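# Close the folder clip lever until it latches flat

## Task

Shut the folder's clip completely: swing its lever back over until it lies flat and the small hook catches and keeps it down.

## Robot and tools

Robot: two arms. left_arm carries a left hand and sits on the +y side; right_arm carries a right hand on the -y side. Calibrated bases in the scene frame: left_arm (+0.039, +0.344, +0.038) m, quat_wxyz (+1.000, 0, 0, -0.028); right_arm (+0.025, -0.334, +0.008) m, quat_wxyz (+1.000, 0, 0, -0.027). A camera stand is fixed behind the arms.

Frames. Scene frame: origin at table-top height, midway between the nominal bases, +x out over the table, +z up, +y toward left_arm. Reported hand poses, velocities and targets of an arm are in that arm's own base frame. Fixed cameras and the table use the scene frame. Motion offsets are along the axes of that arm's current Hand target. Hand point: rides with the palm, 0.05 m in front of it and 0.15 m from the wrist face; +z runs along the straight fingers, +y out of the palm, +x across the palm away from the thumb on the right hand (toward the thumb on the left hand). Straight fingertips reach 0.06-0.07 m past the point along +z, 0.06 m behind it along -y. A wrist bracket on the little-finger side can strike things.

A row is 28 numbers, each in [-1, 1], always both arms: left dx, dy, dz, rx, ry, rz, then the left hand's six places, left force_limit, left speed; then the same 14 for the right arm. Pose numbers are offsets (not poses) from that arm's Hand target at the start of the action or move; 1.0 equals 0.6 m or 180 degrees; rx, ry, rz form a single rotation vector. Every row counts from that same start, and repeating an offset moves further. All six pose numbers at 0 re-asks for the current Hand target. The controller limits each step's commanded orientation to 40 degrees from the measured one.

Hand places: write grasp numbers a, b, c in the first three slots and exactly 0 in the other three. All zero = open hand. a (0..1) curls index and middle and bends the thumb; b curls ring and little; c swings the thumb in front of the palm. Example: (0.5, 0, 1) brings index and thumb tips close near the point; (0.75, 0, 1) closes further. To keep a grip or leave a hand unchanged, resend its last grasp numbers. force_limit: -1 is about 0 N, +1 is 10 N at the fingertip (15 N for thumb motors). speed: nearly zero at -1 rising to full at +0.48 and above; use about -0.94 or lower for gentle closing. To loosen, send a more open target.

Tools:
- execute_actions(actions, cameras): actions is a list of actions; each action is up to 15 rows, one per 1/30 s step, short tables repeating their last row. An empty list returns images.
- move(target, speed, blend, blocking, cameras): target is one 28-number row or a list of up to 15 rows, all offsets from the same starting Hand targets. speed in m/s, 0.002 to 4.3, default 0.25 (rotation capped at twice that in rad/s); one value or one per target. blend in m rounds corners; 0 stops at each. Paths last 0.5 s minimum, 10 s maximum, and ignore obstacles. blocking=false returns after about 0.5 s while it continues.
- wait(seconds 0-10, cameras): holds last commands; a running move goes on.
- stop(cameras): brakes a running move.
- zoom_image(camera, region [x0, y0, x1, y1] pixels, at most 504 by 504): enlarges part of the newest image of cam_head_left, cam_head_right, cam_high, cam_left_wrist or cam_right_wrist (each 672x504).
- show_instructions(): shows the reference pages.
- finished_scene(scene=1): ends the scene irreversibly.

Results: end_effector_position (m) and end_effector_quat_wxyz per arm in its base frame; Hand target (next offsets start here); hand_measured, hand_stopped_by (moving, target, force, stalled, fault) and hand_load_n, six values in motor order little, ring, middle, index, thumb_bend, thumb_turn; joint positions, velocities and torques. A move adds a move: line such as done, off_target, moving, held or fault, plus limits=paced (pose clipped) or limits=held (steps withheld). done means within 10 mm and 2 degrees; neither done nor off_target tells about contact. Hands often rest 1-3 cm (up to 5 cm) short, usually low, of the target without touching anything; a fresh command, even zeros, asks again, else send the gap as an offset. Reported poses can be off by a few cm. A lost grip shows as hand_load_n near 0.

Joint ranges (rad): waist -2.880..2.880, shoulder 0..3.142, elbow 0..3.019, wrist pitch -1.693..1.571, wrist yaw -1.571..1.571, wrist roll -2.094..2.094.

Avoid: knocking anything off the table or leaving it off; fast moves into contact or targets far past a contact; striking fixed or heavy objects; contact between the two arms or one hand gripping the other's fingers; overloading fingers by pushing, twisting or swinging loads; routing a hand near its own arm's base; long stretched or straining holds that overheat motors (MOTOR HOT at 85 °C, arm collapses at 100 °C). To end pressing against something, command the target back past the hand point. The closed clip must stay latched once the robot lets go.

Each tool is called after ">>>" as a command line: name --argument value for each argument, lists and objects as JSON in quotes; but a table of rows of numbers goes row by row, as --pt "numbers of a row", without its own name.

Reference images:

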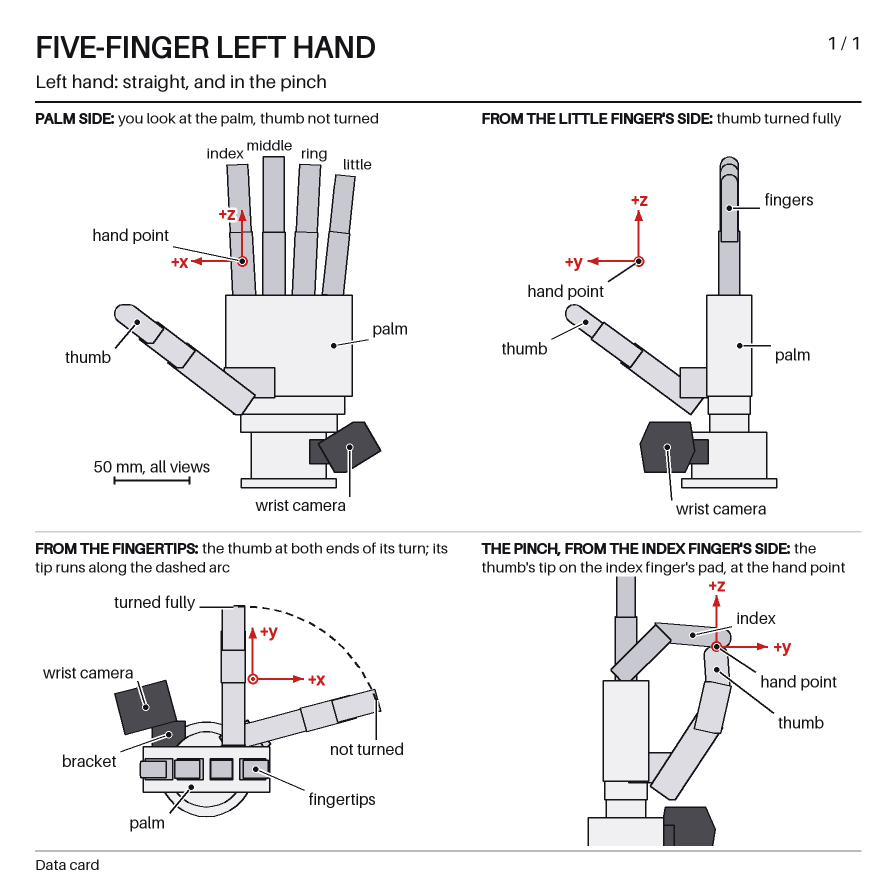

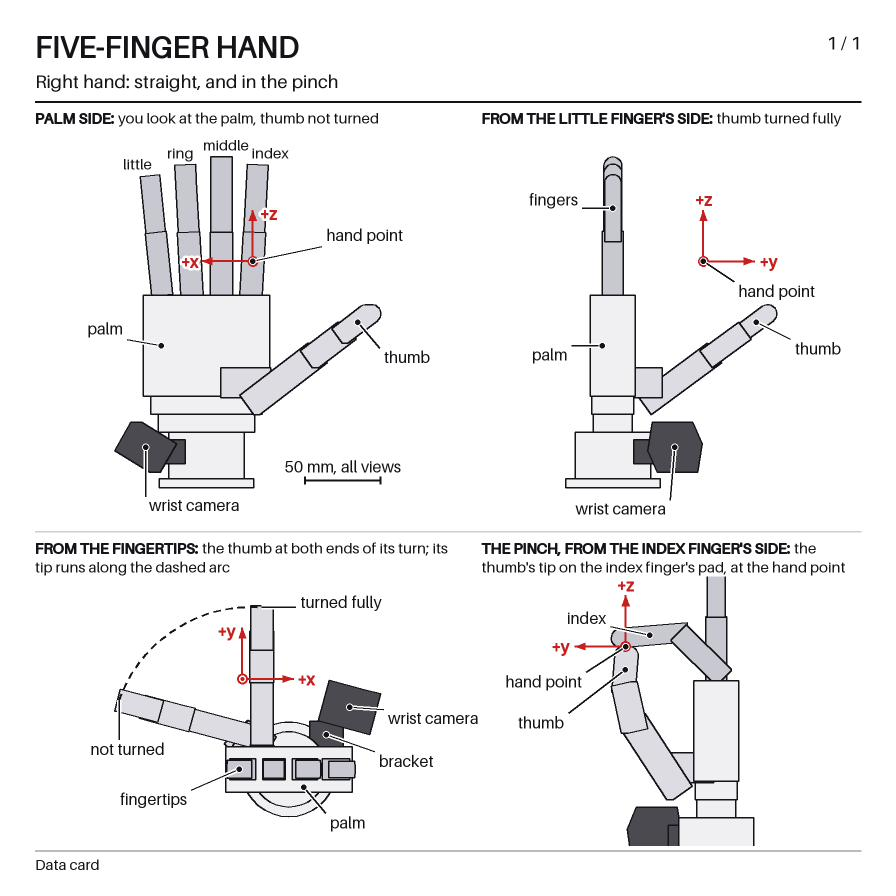

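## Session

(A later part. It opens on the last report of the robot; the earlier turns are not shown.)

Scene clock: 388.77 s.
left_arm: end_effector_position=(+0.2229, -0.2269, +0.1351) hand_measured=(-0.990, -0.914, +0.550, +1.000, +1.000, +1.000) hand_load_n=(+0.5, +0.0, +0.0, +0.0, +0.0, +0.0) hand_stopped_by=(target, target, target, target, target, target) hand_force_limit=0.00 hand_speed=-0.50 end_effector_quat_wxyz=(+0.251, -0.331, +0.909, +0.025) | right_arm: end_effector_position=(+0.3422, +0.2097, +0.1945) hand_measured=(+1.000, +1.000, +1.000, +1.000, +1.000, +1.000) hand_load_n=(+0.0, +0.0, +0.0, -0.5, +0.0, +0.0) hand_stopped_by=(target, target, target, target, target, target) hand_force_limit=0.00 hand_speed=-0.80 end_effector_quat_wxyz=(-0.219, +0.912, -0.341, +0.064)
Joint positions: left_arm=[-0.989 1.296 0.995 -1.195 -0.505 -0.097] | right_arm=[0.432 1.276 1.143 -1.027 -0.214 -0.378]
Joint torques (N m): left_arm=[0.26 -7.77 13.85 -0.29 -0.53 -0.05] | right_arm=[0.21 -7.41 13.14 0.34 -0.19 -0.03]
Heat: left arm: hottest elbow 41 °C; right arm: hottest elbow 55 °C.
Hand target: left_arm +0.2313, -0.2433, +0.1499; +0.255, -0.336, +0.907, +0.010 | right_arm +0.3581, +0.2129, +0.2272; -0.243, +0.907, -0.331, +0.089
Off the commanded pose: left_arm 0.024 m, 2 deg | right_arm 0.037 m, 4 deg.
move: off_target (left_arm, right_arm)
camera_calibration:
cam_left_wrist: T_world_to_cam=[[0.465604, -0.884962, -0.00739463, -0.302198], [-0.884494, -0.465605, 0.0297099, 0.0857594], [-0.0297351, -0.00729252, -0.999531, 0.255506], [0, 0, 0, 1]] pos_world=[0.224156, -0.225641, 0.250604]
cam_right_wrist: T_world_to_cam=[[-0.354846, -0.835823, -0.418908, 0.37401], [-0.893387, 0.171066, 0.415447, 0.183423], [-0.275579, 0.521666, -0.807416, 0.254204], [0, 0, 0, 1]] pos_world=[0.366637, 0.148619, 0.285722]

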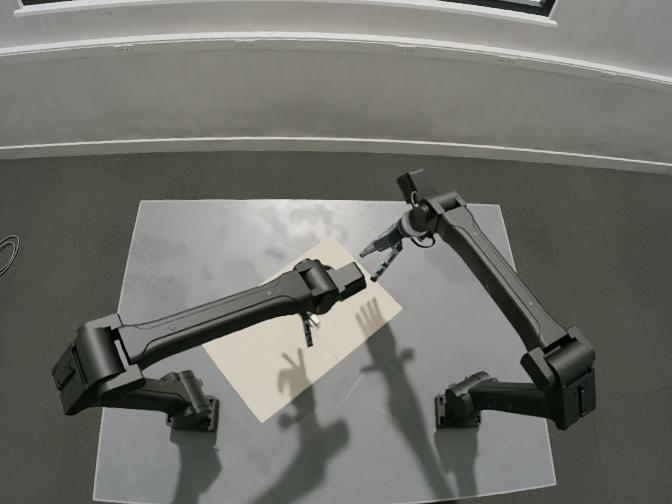

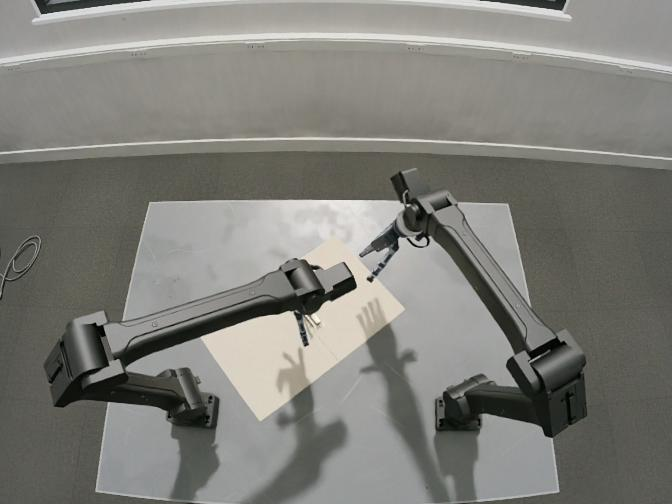

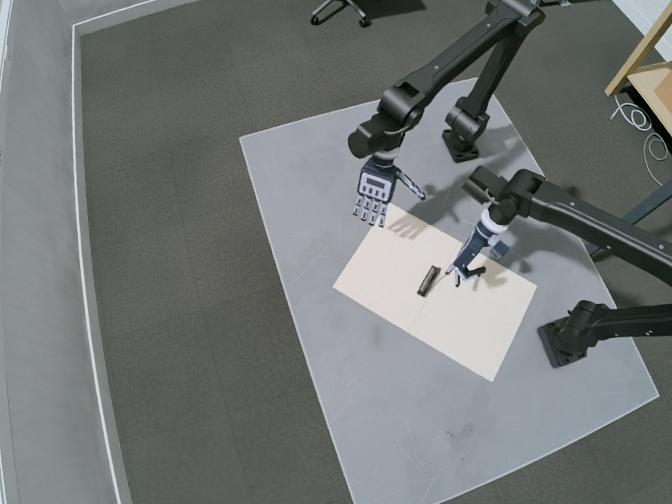

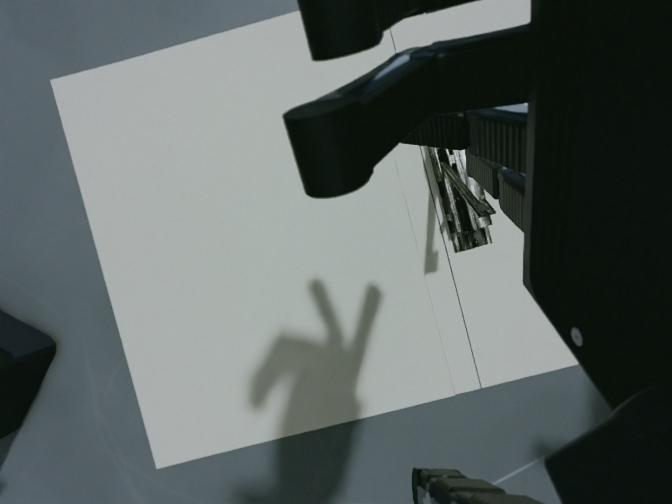

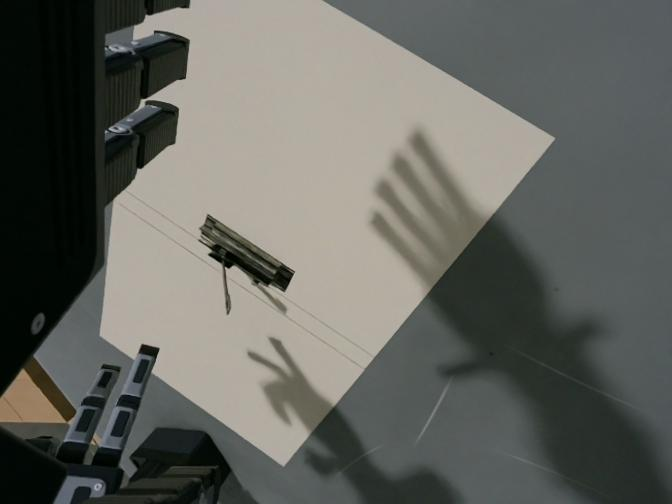

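>>> zoom_image --camera "cam_left_wrist" --region '[390, 90, 550, 270]'

>>> zoom_image --camera "cam_head_left" --region '[270, 285, 350, 365]'

>>> zoom_image --camera "cam_high" --region '[405, 235, 505, 315]'

>>> zoom_image --camera "cam_right_wrist" --region '[20, 200, 320, 480]'

Scaled by 2.800 from the camera's 672x504 image, which has a finer 960x720 frame.

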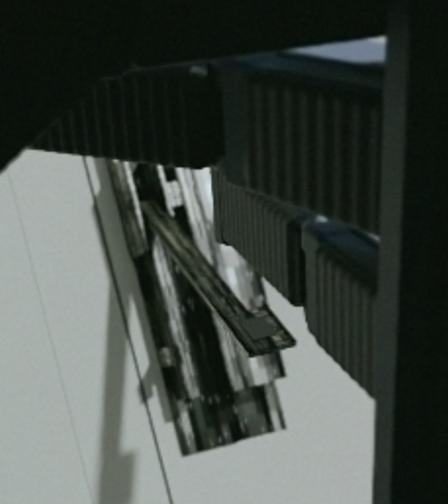

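Scaled by 6.300 from the camera's 672x504 image, which has a finer 960x720 frame.

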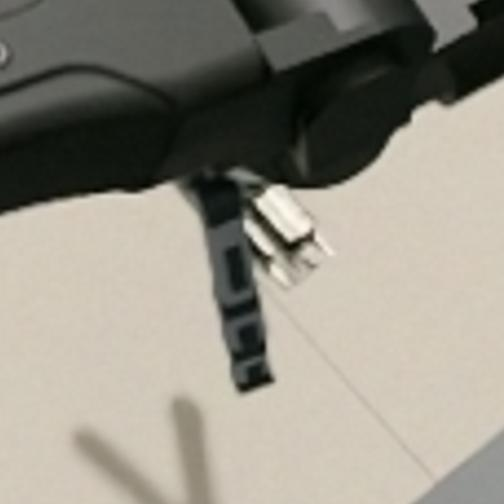

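Scaled by 5.040 from the camera's 672x504 image, which has a finer 960x720 frame.

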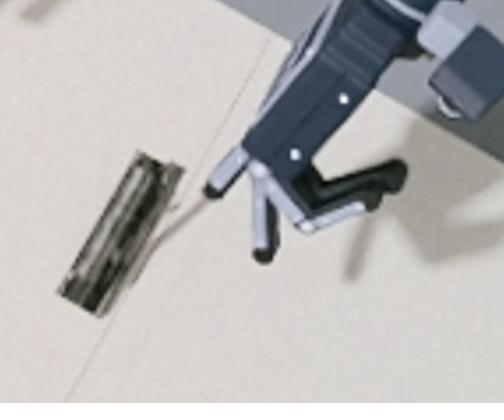

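Scaled by 1.680 from the camera's 672x504 image, which has a finer 960x720 frame.

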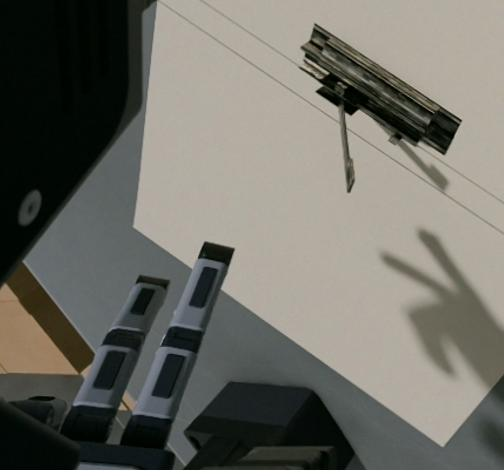

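>>> move --target '[0.0122,-0.0382,0.0423,0,0,0,0.1,1,0,0,0,0,0,-0.5,0,0,0,0,0,0,0,0,0,0,0,0,0,-0.8]' --speed 0.15 --cameras '["cam_left_wrist","cam_right_wrist"]'

>>> zoom_image --camera "cam_left_wrist" --region '[380, 70, 550, 260]'

>>> zoom_image --camera "cam_right_wrist" --region '[60, 190, 320, 450]'

Scene clock: 422.83 s.
left_arm: end_effector_position=(+0.2357, -0.2420, +0.1147) hand_measured=(-0.990, -0.914, +0.550, +1.000, +1.000, +1.000) hand_load_n=(+0.0, +0.0, +0.0, +0.0, +0.0, +0.0) hand_stopped_by=(target, target, target, target, target, target) hand_force_limit=0.00 hand_speed=-0.50 end_effector_quat_wxyz=(+0.249, -0.330, +0.910, +0.034) | right_arm: end_effector_position=(+0.3422, +0.2097, +0.1945) hand_measured=(+1.000, +1.000, +1.000, +1.000, +1.000, +1.000) hand_load_n=(+0.0, +0.0, +0.0, +0.0, +0.0, +0.0) hand_stopped_by=(target, target, target, target, target, target) hand_force_limit=0.00 hand_speed=-0.80 end_effector_quat_wxyz=(-0.219, +0.912, -0.341, +0.064)
Joint positions: left_arm=[-0.982 1.381 1.017 -1.149 -0.505 -0.093] | right_arm=[0.432 1.276 1.143 -1.027 -0.214 -0.378]
Joint torques (N m): left_arm=[1.26 -9.05 13.49 0.66 -0.49 0.12] | right_arm=[0.44 -7.53 13.05 0.28 -0.17 -0.05]
Heat: left arm: hottest elbow 45 °C; right arm: hottest elbow 55 °C.
Hand target: left_arm +0.2523, -0.2606, +0.1279; +0.255, -0.336, +0.907, +0.010 | right_arm +0.3581, +0.2129, +0.2272; -0.243, +0.907, -0.331, +0.089
Off the commanded pose: left_arm 0.028 m, 3 deg | right_arm 0.037 m, 4 deg.
move: off_target (left_arm, right_arm)
camera_calibration:
cam_left_wrist: T_world_to_cam=[[0.468532, -0.88306, -0.0261368, -0.319799], [-0.882544, -0.469185, 0.0313297, 0.0890385], [-0.039929, 0.00838794, -0.999167, 0.241648], [0, 0, 0, 1]] pos_world=[0.238065, -0.242653, 0.230298]
cam_right_wrist: T_world_to_cam=[[-0.354846, -0.835823, -0.418908, 0.37401], [-0.893387, 0.171066, 0.415447, 0.183423], [-0.275579, 0.521666, -0.807416, 0.254204], [0, 0, 0, 1]] pos_world=[0.366637, 0.148619, 0.285722]
Images, in order (width x height): cam_left_wrist 672x504, cam_right_wrist 672x504.

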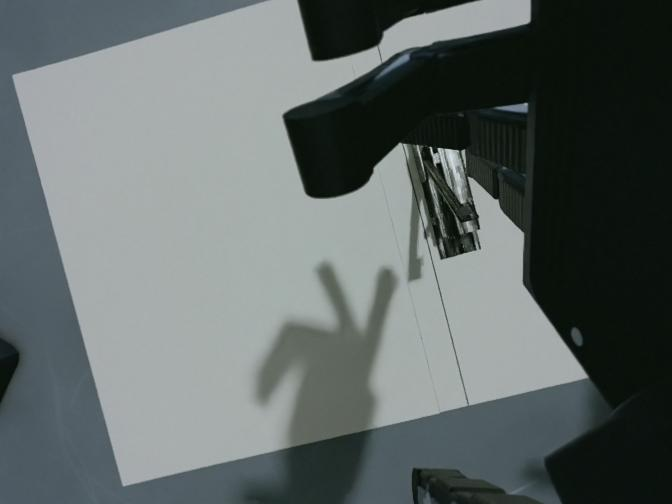

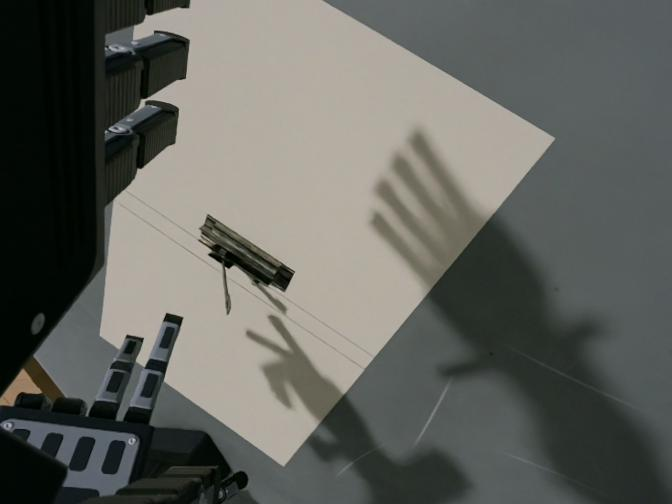

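Scaled by 2.653 from the camera's 672x504 image, which has a finer 960x720 frame.

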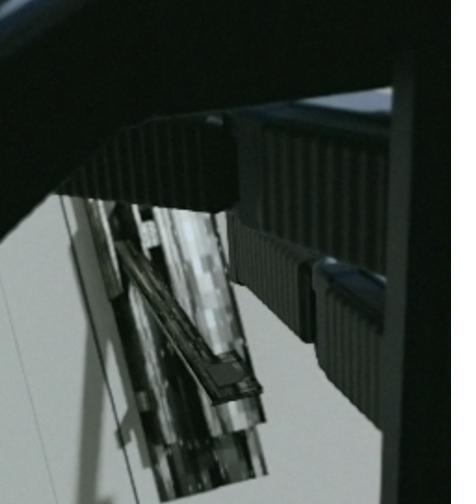

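Scaled by 1.938 from the camera's 672x504 image, which has a finer 960x720 frame.

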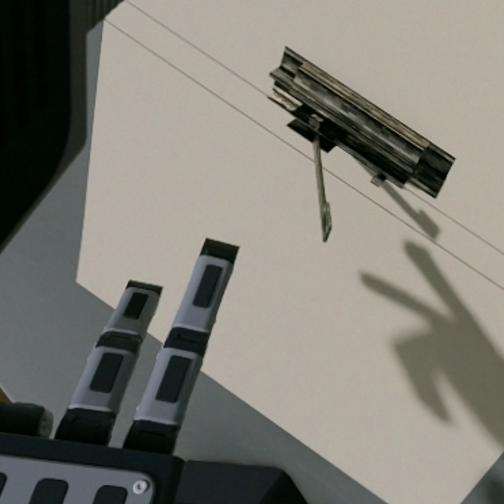

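>>> move --target '[0.0245,-0.0027,0.0525,0,0,0,0.1,1,0,0,0,0,0,-0.5,0,0,0,0,0,0,0,0,0,0,0,0,0,-0.8]' --speed 0.12 --cameras '["cam_left_wrist","cam_right_wrist"]'

>>> zoom_image --camera "cam_left_wrist" --region '[380, 70, 550, 260]'

>>> zoom_image --camera "cam_right_wrist" --region '[60, 190, 320, 450]'

Scene clock: 441.80 s.
left_arm: end_effector_position=(+0.2511, -0.2605, +0.0944) hand_measured=(-0.990, -0.914, +0.550, +1.000, +1.000, +1.000) hand_load_n=(+0.0, +0.0, +0.0, +0.0, +0.0, +0.0) hand_stopped_by=(target, target, target, target, target, target) hand_force_limit=0.00 hand_speed=-0.50 end_effector_quat_wxyz=(+0.254, -0.335, +0.907, +0.015) | right_arm: end_effector_position=(+0.3422, +0.2097, +0.1945) hand_measured=(+1.000, +1.000, +1.000, +1.000, +1.000, +1.000) hand_load_n=(+0.5, +0.0, +0.0, +0.0, +0.0, -0.5) hand_stopped_by=(target, target, target, target, target, target) hand_force_limit=0.00 hand_speed=-0.80 end_effector_quat_wxyz=(-0.219, +0.912, -0.341, +0.064)
Joint positions: left_arm=[-0.976 1.434 1.017 -1.051 -0.505 -0.086] | right_arm=[0.432 1.276 1.143 -1.027 -0.214 -0.378]
Joint torques (N m): left_arm=[1.32 -9.76 9.65 0.76 -0.45 0.13] | right_arm=[0.21 -7.53 13.11 0.35 -0.19 -0.02]
Heat: left arm: hottest elbow 44 °C; right arm: hottest elbow 56 °C.
Hand target: left_arm +0.2582, -0.2649, +0.0938; +0.255, -0.336, +0.907, +0.010 | right_arm +0.3581, +0.2129, +0.2272; -0.243, +0.907, -0.331, +0.089
Off the commanded pose: left_arm 0.008 m, 1 deg | right_arm 0.037 m, 4 deg.
move: off_target (right_arm)
camera_calibration:
cam_left_wrist: T_world_to_cam=[[0.468184, -0.883499, 0.0152953, -0.347904], [-0.883482, -0.467717, 0.0264702, 0.0957516], [-0.0162326, -0.025906, -0.999533, 0.207222], [0, 0, 0, 1]] pos_world=[0.250842, -0.257219, 0.209912]
cam_right_wrist: T_world_to_cam=[[-0.354846, -0.835823, -0.418908, 0.37401], [-0.893387, 0.171066, 0.415447, 0.183423], [-0.275579, 0.521666, -0.807416, 0.254204], [0, 0, 0, 1]] pos_world=[0.366637, 0.148619, 0.285722]
Images, in order (width x height): cam_left_wrist 672x504, cam_right_wrist 672x504.

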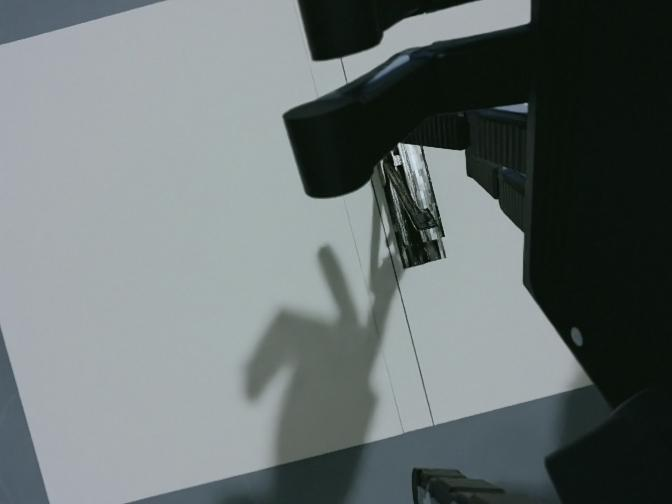

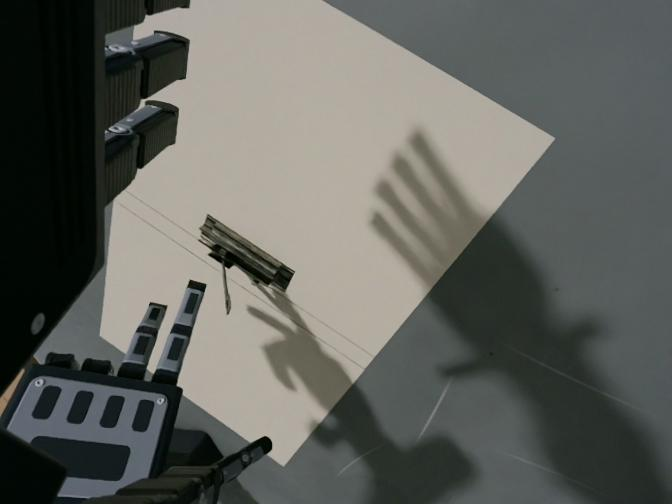

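Scaled by 2.653 from the camera's 672x504 image, which has a finer 960x720 frame.

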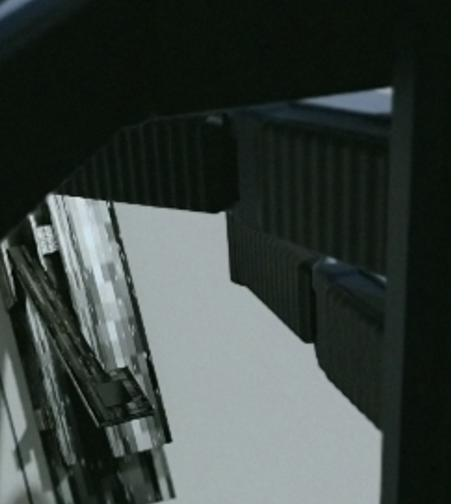

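Scaled by 1.938 from the camera's 672x504 image, which has a finer 960x720 frame.

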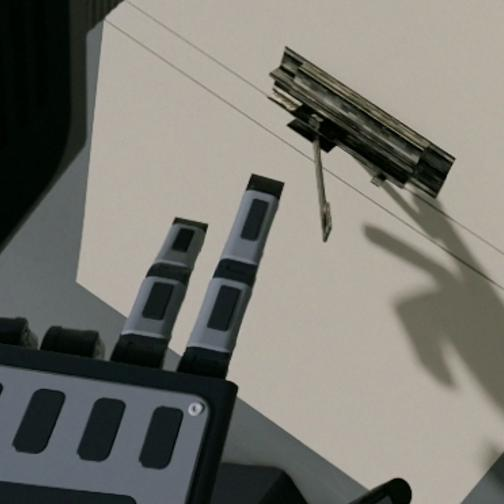

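>>> move --target '[0.0043,0.0482,-0.0005,0,0,0,0.1,1,0,0,0,0,0,-0.5,0,0,0,0,0,0,0,0,0,0,0,0,0,-0.8]' --speed 0.1 --cameras '["cam_left_wrist","cam_right_wrist"]'

>>> zoom_image --camera "cam_left_wrist" --region '[380, 70, 550, 260]'

Scene clock: 455.13 s.
left_arm: end_effector_position=(+0.2402, -0.2443, +0.0910) hand_measured=(-0.990, -0.914, +0.550, +1.000, +1.000, +1.000) hand_load_n=(+0.0, +0.0, +0.0, +0.0, +0.0, +0.0) hand_stopped_by=(target, target, target, target, target, target) hand_force_limit=0.00 hand_speed=-0.50 end_effector_quat_wxyz=(+0.254, -0.335, +0.907, +0.015) | right_arm: end_effector_position=(+0.3422, +0.2097, +0.1945) hand_measured=(+1.000, +1.000, +1.000, +1.000, +1.000, +1.000) hand_load_n=(+0.0, +0.0, +0.0, +0.5, +0.0, +0.0) hand_stopped_by=(target, target, target, target, target, target) hand_force_limit=0.00 hand_speed=-0.80 end_effector_quat_wxyz=(-0.219, +0.912, -0.341, +0.064)
Joint positions: left_arm=[-0.976 1.388 0.96 -1.041 -0.505 -0.085] | right_arm=[0.432 1.276 1.143 -1.027 -0.214 -0.378]
Joint torques (N m): left_arm=[0.44 -10.34 7.41 0.79 -0.49 -0.01] | right_arm=[0.44 -7.41 13.14 0.25 -0.19 -0.05]
Heat: left arm: hottest elbow 43 °C; right arm: hottest elbow 56 °C.
Hand target: left_arm +0.2386, -0.2441, +0.0885; +0.255, -0.336, +0.907, +0.010 | right_arm +0.3581, +0.2129, +0.2272; -0.243, +0.907, -0.331, +0.089
Off the commanded pose: left_arm 0.003 m, 1 deg | right_arm 0.037 m, 4 deg.
move: off_target (right_arm)
camera_calibration:
cam_left_wrist: T_world_to_cam=[[0.46786, -0.88368, 0.0147193, -0.328374], [-0.883648, -0.467402, 0.0264938, 0.0938501], [-0.0165322, -0.0254021, -0.999541, 0.204359], [0, 0, 0, 1]] pos_world=[0.239942, -0.24112, 0.206612]
cam_right_wrist: T_world_to_cam=[[-0.354846, -0.835823, -0.418908, 0.37401], [-0.893387, 0.171066, 0.415447, 0.183423], [-0.275579, 0.521666, -0.807416, 0.254204], [0, 0, 0, 1]] pos_world=[0.366637, 0.148619, 0.285722]
Images, in order (width x height): cam_left_wrist 672x504, cam_right_wrist 672x504.

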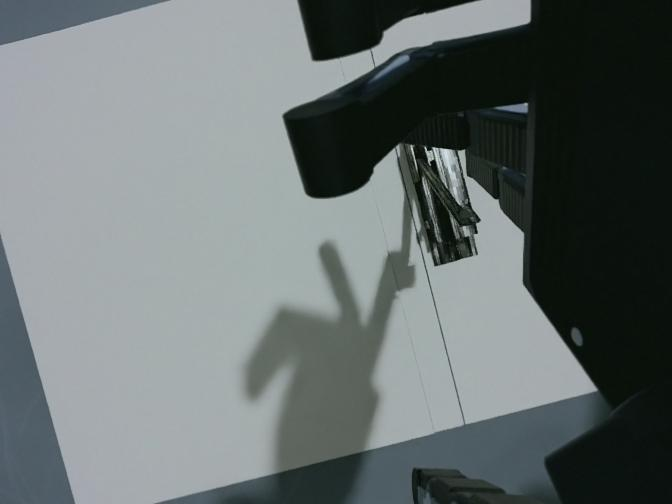

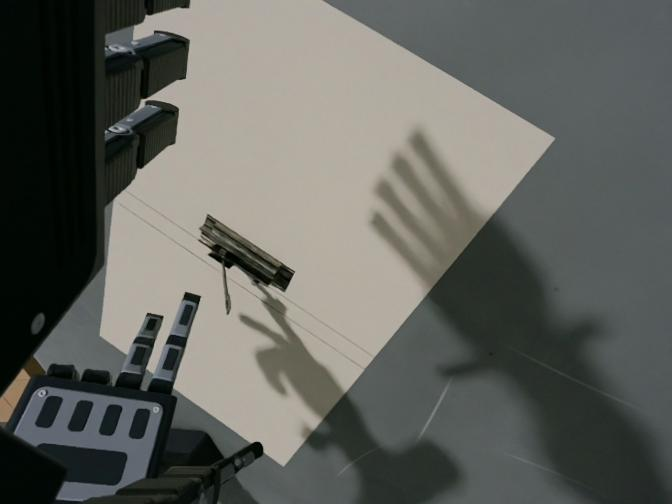

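Scaled by 2.653 from the camera's 672x504 image, which has a finer 960x720 frame.

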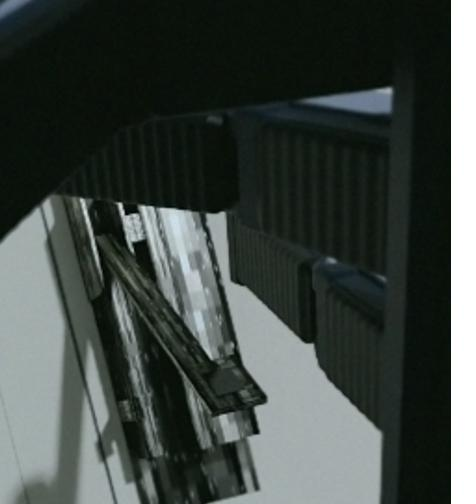

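>>> move --target '[0.0377,0.0065,0.0368,0,0,0,0.1,1,0,0,0,0,0,-0.5,0,0,0,0,0,0,0,0,0,0,0,0,0,-0.8]' --speed 0.08 --cameras '["cam_left_wrist","cam_right_wrist"]'

>>> zoom_image --camera "cam_left_wrist" --region '[380, 70, 550, 260]'

>>> zoom_image --camera "cam_right_wrist" --region '[90, 190, 320, 420]'

Scene clock: 471.87 s.
left_arm: end_effector_position=(+0.2343, -0.2497, +0.0656) hand_measured=(-0.990, -0.914, +0.550, +1.000, +1.000, +1.000) hand_load_n=(+0.5, +0.0, +0.0, +0.0, +0.0, +0.0) hand_stopped_by=(target, target, target, target, target, target) hand_force_limit=0.00 hand_speed=-0.50 end_effector_quat_wxyz=(+0.255, -0.336, +0.907, +0.008) | right_arm: end_effector_position=(+0.3422, +0.2097, +0.1945) hand_measured=(+1.000, +1.000, +1.000, +1.000, +1.000, +1.000) hand_load_n=(+0.0, +0.0, +0.0, +0.0, +0.0, +0.0) hand_stopped_by=(target, target, target, target, target, target) hand_force_limit=0.00 hand_speed=-0.80 end_effector_quat_wxyz=(-0.219, +0.912, -0.341, +0.064)
Joint positions: left_arm=[-0.997 1.416 0.916 -0.966 -0.506 -0.108] | right_arm=[0.432 1.276 1.143 -1.027 -0.214 -0.378]
Joint torques (N m): left_arm=[0.09 -8.94 7.32 0.75 -0.53 -0.05] | right_arm=[0.38 -7.36 13.12 0.34 -0.19 -0.03]
Heat: left arm: hottest elbow 41 °C; right arm: hottest elbow 56 °C.
Hand target: left_arm +0.2316, -0.2506, +0.0580; +0.255, -0.336, +0.907, +0.010 | right_arm +0.3581, +0.2129, +0.2272; -0.243, +0.907, -0.331, +0.089
Off the commanded pose: left_arm 0.008 m, 0 deg | right_arm 0.037 m, 4 deg.
move: off_target (right_arm)
camera_calibration:
cam_left_wrist: T_world_to_cam=[[0.467178, -0.883714, 0.0281634, -0.33067], [-0.884107, -0.466554, 0.0261103, 0.0871196], [-0.00993432, -0.0370976, -0.999262, 0.174205], [0, 0, 0, 1]] pos_world=[0.233235, -0.245109, 0.181115]
cam_right_wrist: T_world_to_cam=[[-0.354846, -0.835823, -0.418908, 0.37401], [-0.893387, 0.171066, 0.415447, 0.183423], [-0.275579, 0.521666, -0.807416, 0.254204], [0, 0, 0, 1]] pos_world=[0.366637, 0.148619, 0.285722]
Images, in order (width x height): cam_left_wrist 672x504, cam_right_wrist 672x504.

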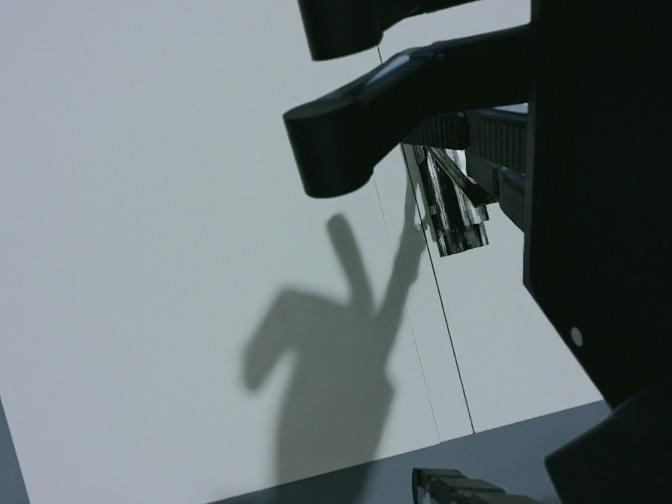

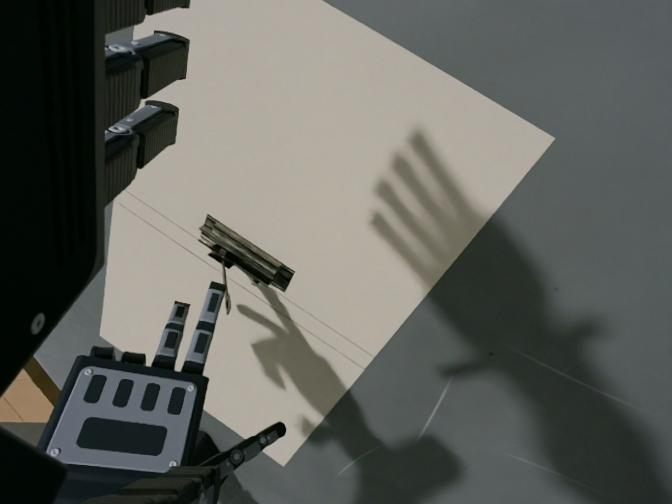

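Scaled by 2.653 from the camera's 672x504 image, which has a finer 960x720 frame.

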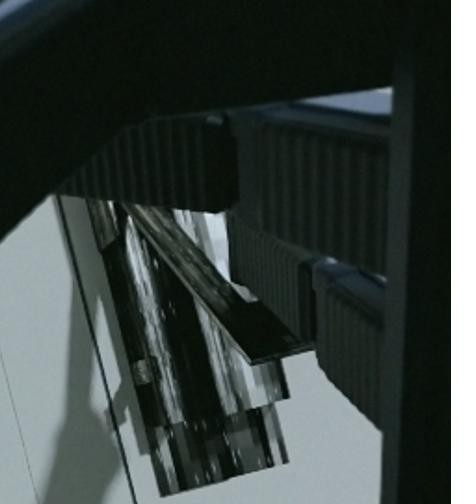

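Scaled by 2.191 from the camera's 672x504 image, which has a finer 960x720 frame.

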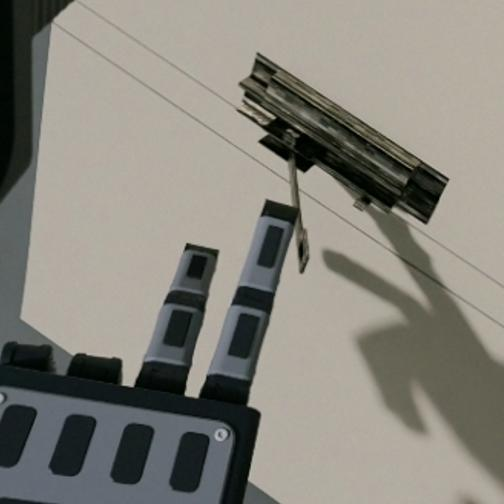

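>>> zoom_image --camera "cam_right_wrist" --region '[190, 240, 260, 330]'

>>> zoom_image --camera "cam_left_wrist" --region '[420, 130, 510, 230]'

Scaled by 5.600 from the camera's 672x504 image, which has a finer 960x720 frame.

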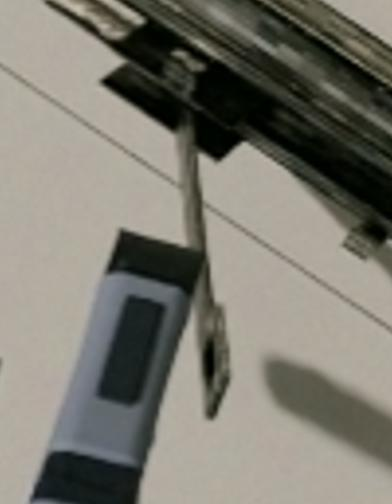

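Scaled by 5.040 from the camera's 672x504 image, which has a finer 960x720 frame.

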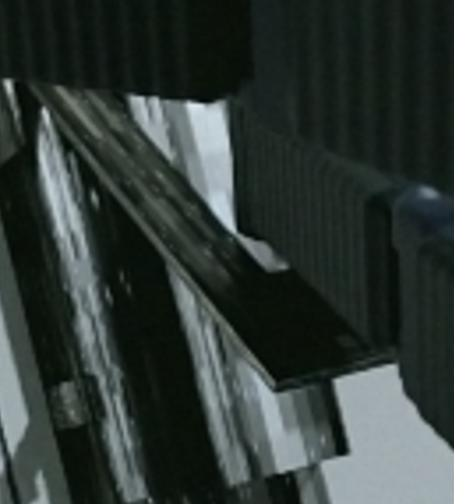

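>>> move --pt "0.0413 0.0057 0.0133 0 0 0 0.1 1 0 0 0 0 0 -0.5 0 0 0 0 0 0 0 0 0 0 0 0 0 -0.8" --pt "0.0690 0.0088 0.0308 0 0 0 0.1 1 0 0 0 0 0 -0.5 0 0 0 0 0 0 0 0 0 0 0 0 0 -0.8" --speed 0.05 --blend 0.01 --cameras '["cam_left_wrist","cam_right_wrist"]'

>>> zoom_image --camera "cam_right_wrist" --region '[180, 200, 320, 340]'

>>> zoom_image --camera "cam_left_wrist" --region '[400, 120, 530, 270]'

Scene clock: 503.87 s.
left_arm: end_effector_position=(+0.2158, -0.2681, +0.0323) hand_measured=(-0.990, -0.914, +0.550, +1.000, +1.000, +1.000) hand_load_n=(+0.0, +0.0, +0.0, +0.0, +0.0, +0.0) hand_stopped_by=(target, target, target, target, target, target) hand_force_limit=0.00 hand_speed=-0.50 end_effector_quat_wxyz=(+0.258, -0.338, +0.905, +0.006) | right_arm: end_effector_position=(+0.3422, +0.2097, +0.1945) hand_measured=(+1.000, +1.000, +1.000, +1.000, +1.000, +1.000) hand_load_n=(+0.0, +0.0, +0.0, +0.0, +0.0, +0.0) hand_stopped_by=(target, target, target, target, target, target) hand_force_limit=0.00 hand_speed=-0.80 end_effector_quat_wxyz=(-0.219, +0.912, -0.341, +0.064)
Joint positions: left_arm=[-1.066 1.486 0.889 -0.902 -0.517 -0.191] | right_arm=[0.432 1.276 1.143 -1.027 -0.214 -0.378]
Joint torques (N m): left_arm=[-0.03 -9.17 6.5 0.77 -0.36 -0.06] | right_arm=[0.26 -7.53 13.14 0.38 -0.17 -0.05]
Heat: left arm: hottest elbow 38 °C; right arm: hottest elbow 57 °C.
Hand target: left_arm +0.2102, -0.2680, +0.0218; +0.255, -0.336, +0.907, +0.010 | right_arm +0.3581, +0.2129, +0.2272; -0.243, +0.907, -0.331, +0.089
Off the commanded pose: left_arm 0.012 m, 1 deg | right_arm 0.037 m, 4 deg.
move: off_target (left_arm, right_arm); blend cut to 0.0099 m at target 1
camera_calibration:
cam_left_wrist: T_world_to_cam=[[0.470334, -0.88177, 0.035592, -0.337781], [-0.882486, -0.469848, 0.021492, 0.0620418], [-0.00222818, -0.0415178, -0.999135, 0.13715], [0, 0, 0, 1]] pos_world=[0.213927, -0.263001, 0.14772]
cam_right_wrist: T_world_to_cam=[[-0.354846, -0.835823, -0.418908, 0.37401], [-0.893387, 0.171066, 0.415447, 0.183423], [-0.275579, 0.521666, -0.807416, 0.254204], [0, 0, 0, 1]] pos_world=[0.366637, 0.148619, 0.285722]
Images, in order (width x height): cam_left_wrist 672x504, cam_right_wrist 672x504.

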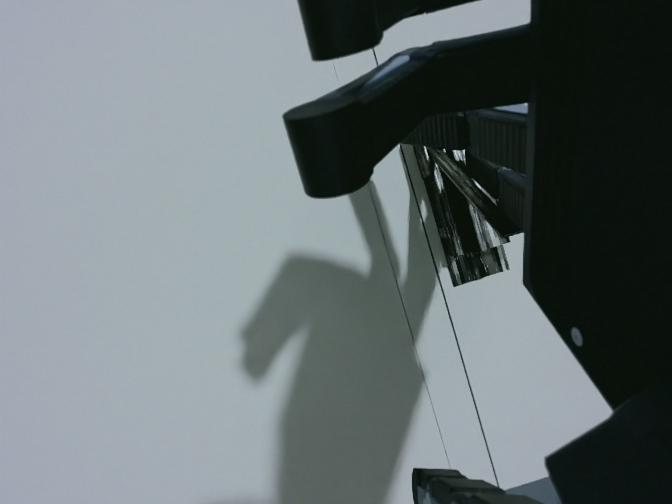

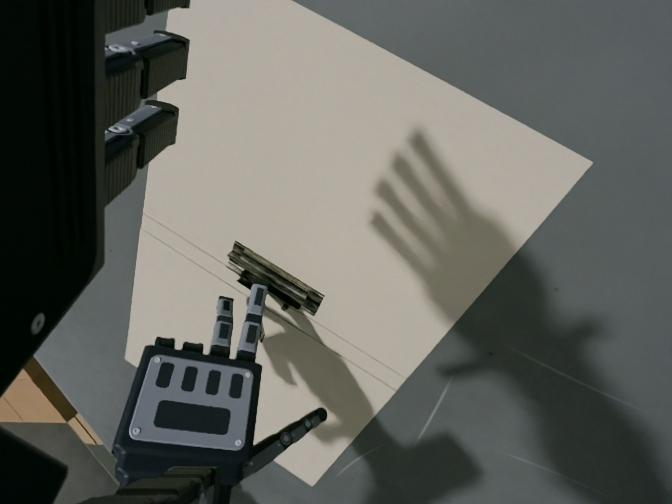

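Scaled by 3.600 from the camera's 672x504 image, which has a finer 960x720 frame.

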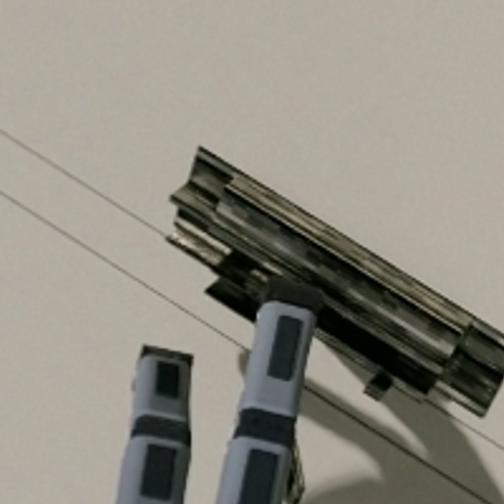

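Scaled by 3.360 from the camera's 672x504 image, which has a finer 960x720 frame.

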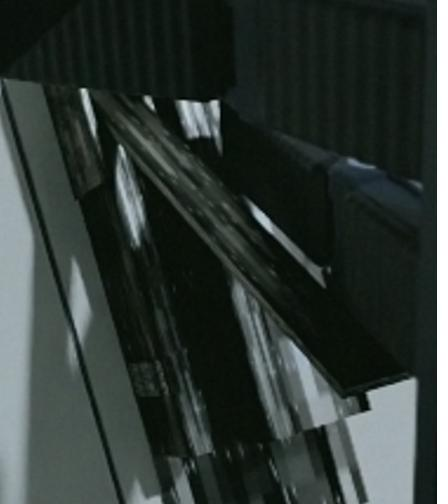

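>>> move --target '[-0.0665,-0.0265,-0.1223,0,0,0,0.1,1,0,0,0,0,0,-0.5,0,0,0,0,0,0,0,0,0,0,0,0,0,-0.8]' --speed 0.1 --cameras '["all"]'

>>> zoom_image --camera "cam_right_wrist" --region '[180, 200, 340, 360]'

>>> zoom_image --camera "cam_left_wrist" --region '[380, 70, 550, 270]'

Scene clock: 543.43 s.
left_arm: end_effector_position=(+0.2061, -0.2521, +0.0906) hand_measured=(-0.990, -0.914, +0.550, +1.000, +1.000, +1.000) hand_load_n=(+0.0, +0.0, +0.0, +0.0, +0.0, +0.0) hand_stopped_by=(target, target, target, target, target, target) hand_force_limit=0.00 hand_speed=-0.50 end_effector_quat_wxyz=(+0.253, -0.332, +0.908, +0.030) | right_arm: end_effector_position=(+0.3422, +0.2097, +0.1945) hand_measured=(+1.000, +1.000, +1.000, +1.000, +1.000, +1.000) hand_load_n=(+0.0, -0.5, +0.0, +0.0, +0.0, +0.0) hand_stopped_by=(target, target, target, target, target, target) hand_force_limit=0.00 hand_speed=-0.80 end_effector_quat_wxyz=(-0.219, +0.912, -0.341, +0.064)
Joint positions: left_arm=[-1.067 1.392 0.96 -1.119 -0.515 -0.192] | right_arm=[0.432 1.276 1.143 -1.027 -0.214 -0.378]
Joint torques (N m): left_arm=[0.21 -9.88 12.85 -0.4 -0.41 -0.03] | right_arm=[0.5 -7.41 13.08 0.34 -0.17 -0.04]
Heat: left arm: hottest elbow 37 °C; right arm: hottest elbow 57 °C.
Hand target: left_arm +0.2122, -0.2700, +0.1067; +0.255, -0.336, +0.907, +0.010 | right_arm +0.3581, +0.2129, +0.2272; -0.243, +0.907, -0.331, +0.089
Off the commanded pose: left_arm 0.025 m, 2 deg | right_arm 0.037 m, 4 deg.
move: off_target (left_arm, right_arm)
camera_calibration:
cam_left_wrist: T_world_to_cam=[[0.470395, -0.882316, -0.0157068, -0.316636], [-0.881988, -0.47065, 0.0241793, 0.0591838], [-0.0287262, 0.00247937, -0.999584, 0.2127], [0, 0, 0, 1]] pos_world=[0.207254, -0.252046, 0.206208]
cam_right_wrist: T_world_to_cam=[[-0.354846, -0.835823, -0.418908, 0.37401], [-0.893387, 0.171066, 0.415447, 0.183423], [-0.275579, 0.521666, -0.807416, 0.254204], [0, 0, 0, 1]] pos_world=[0.366637, 0.148619, 0.285722]

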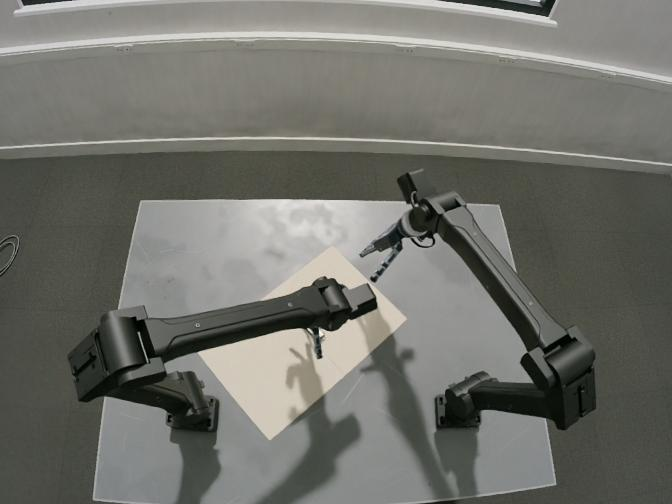

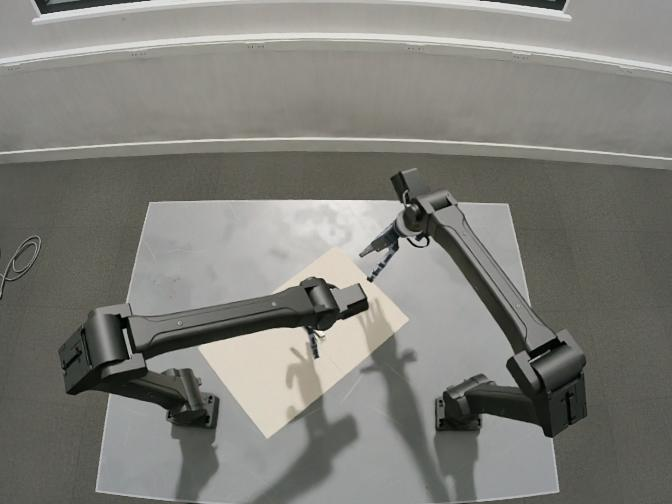

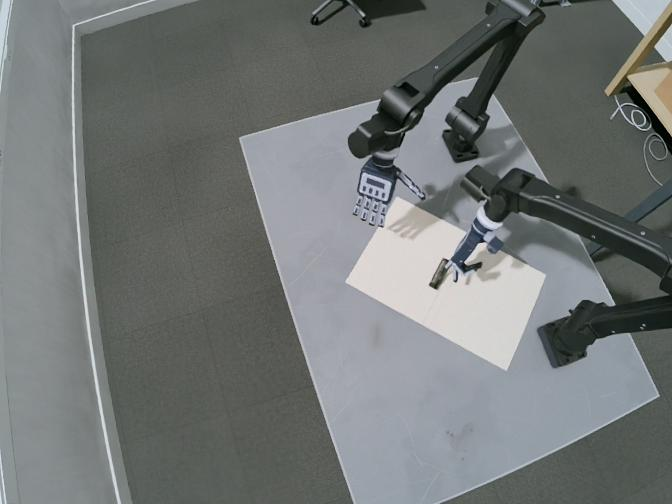

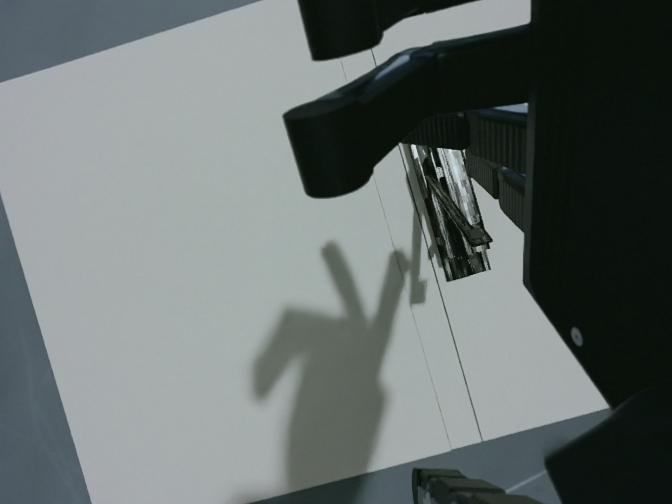

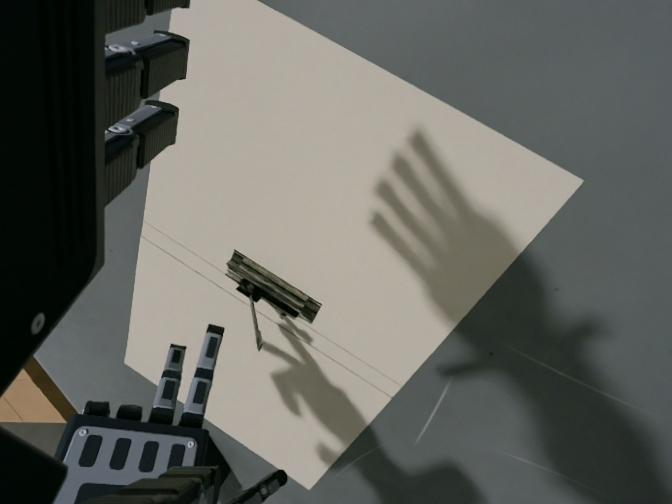

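Scaled by 3.150 from the camera's 672x504 image, which has a finer 960x720 frame.

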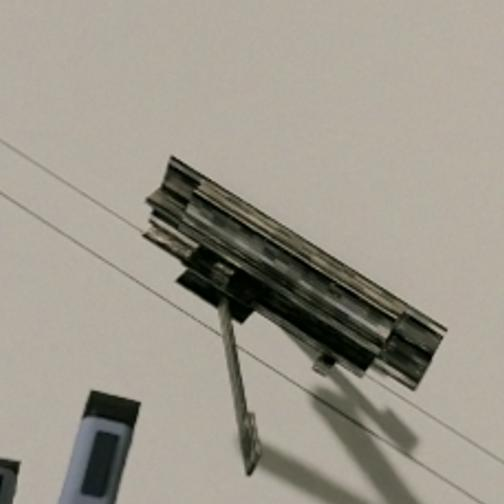

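Scaled by 2.520 from the camera's 672x504 image, which has a finer 960x720 frame.

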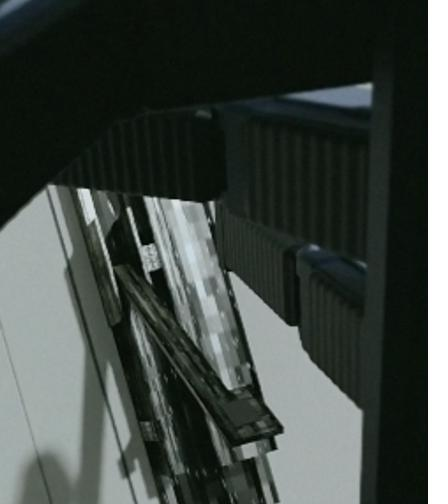

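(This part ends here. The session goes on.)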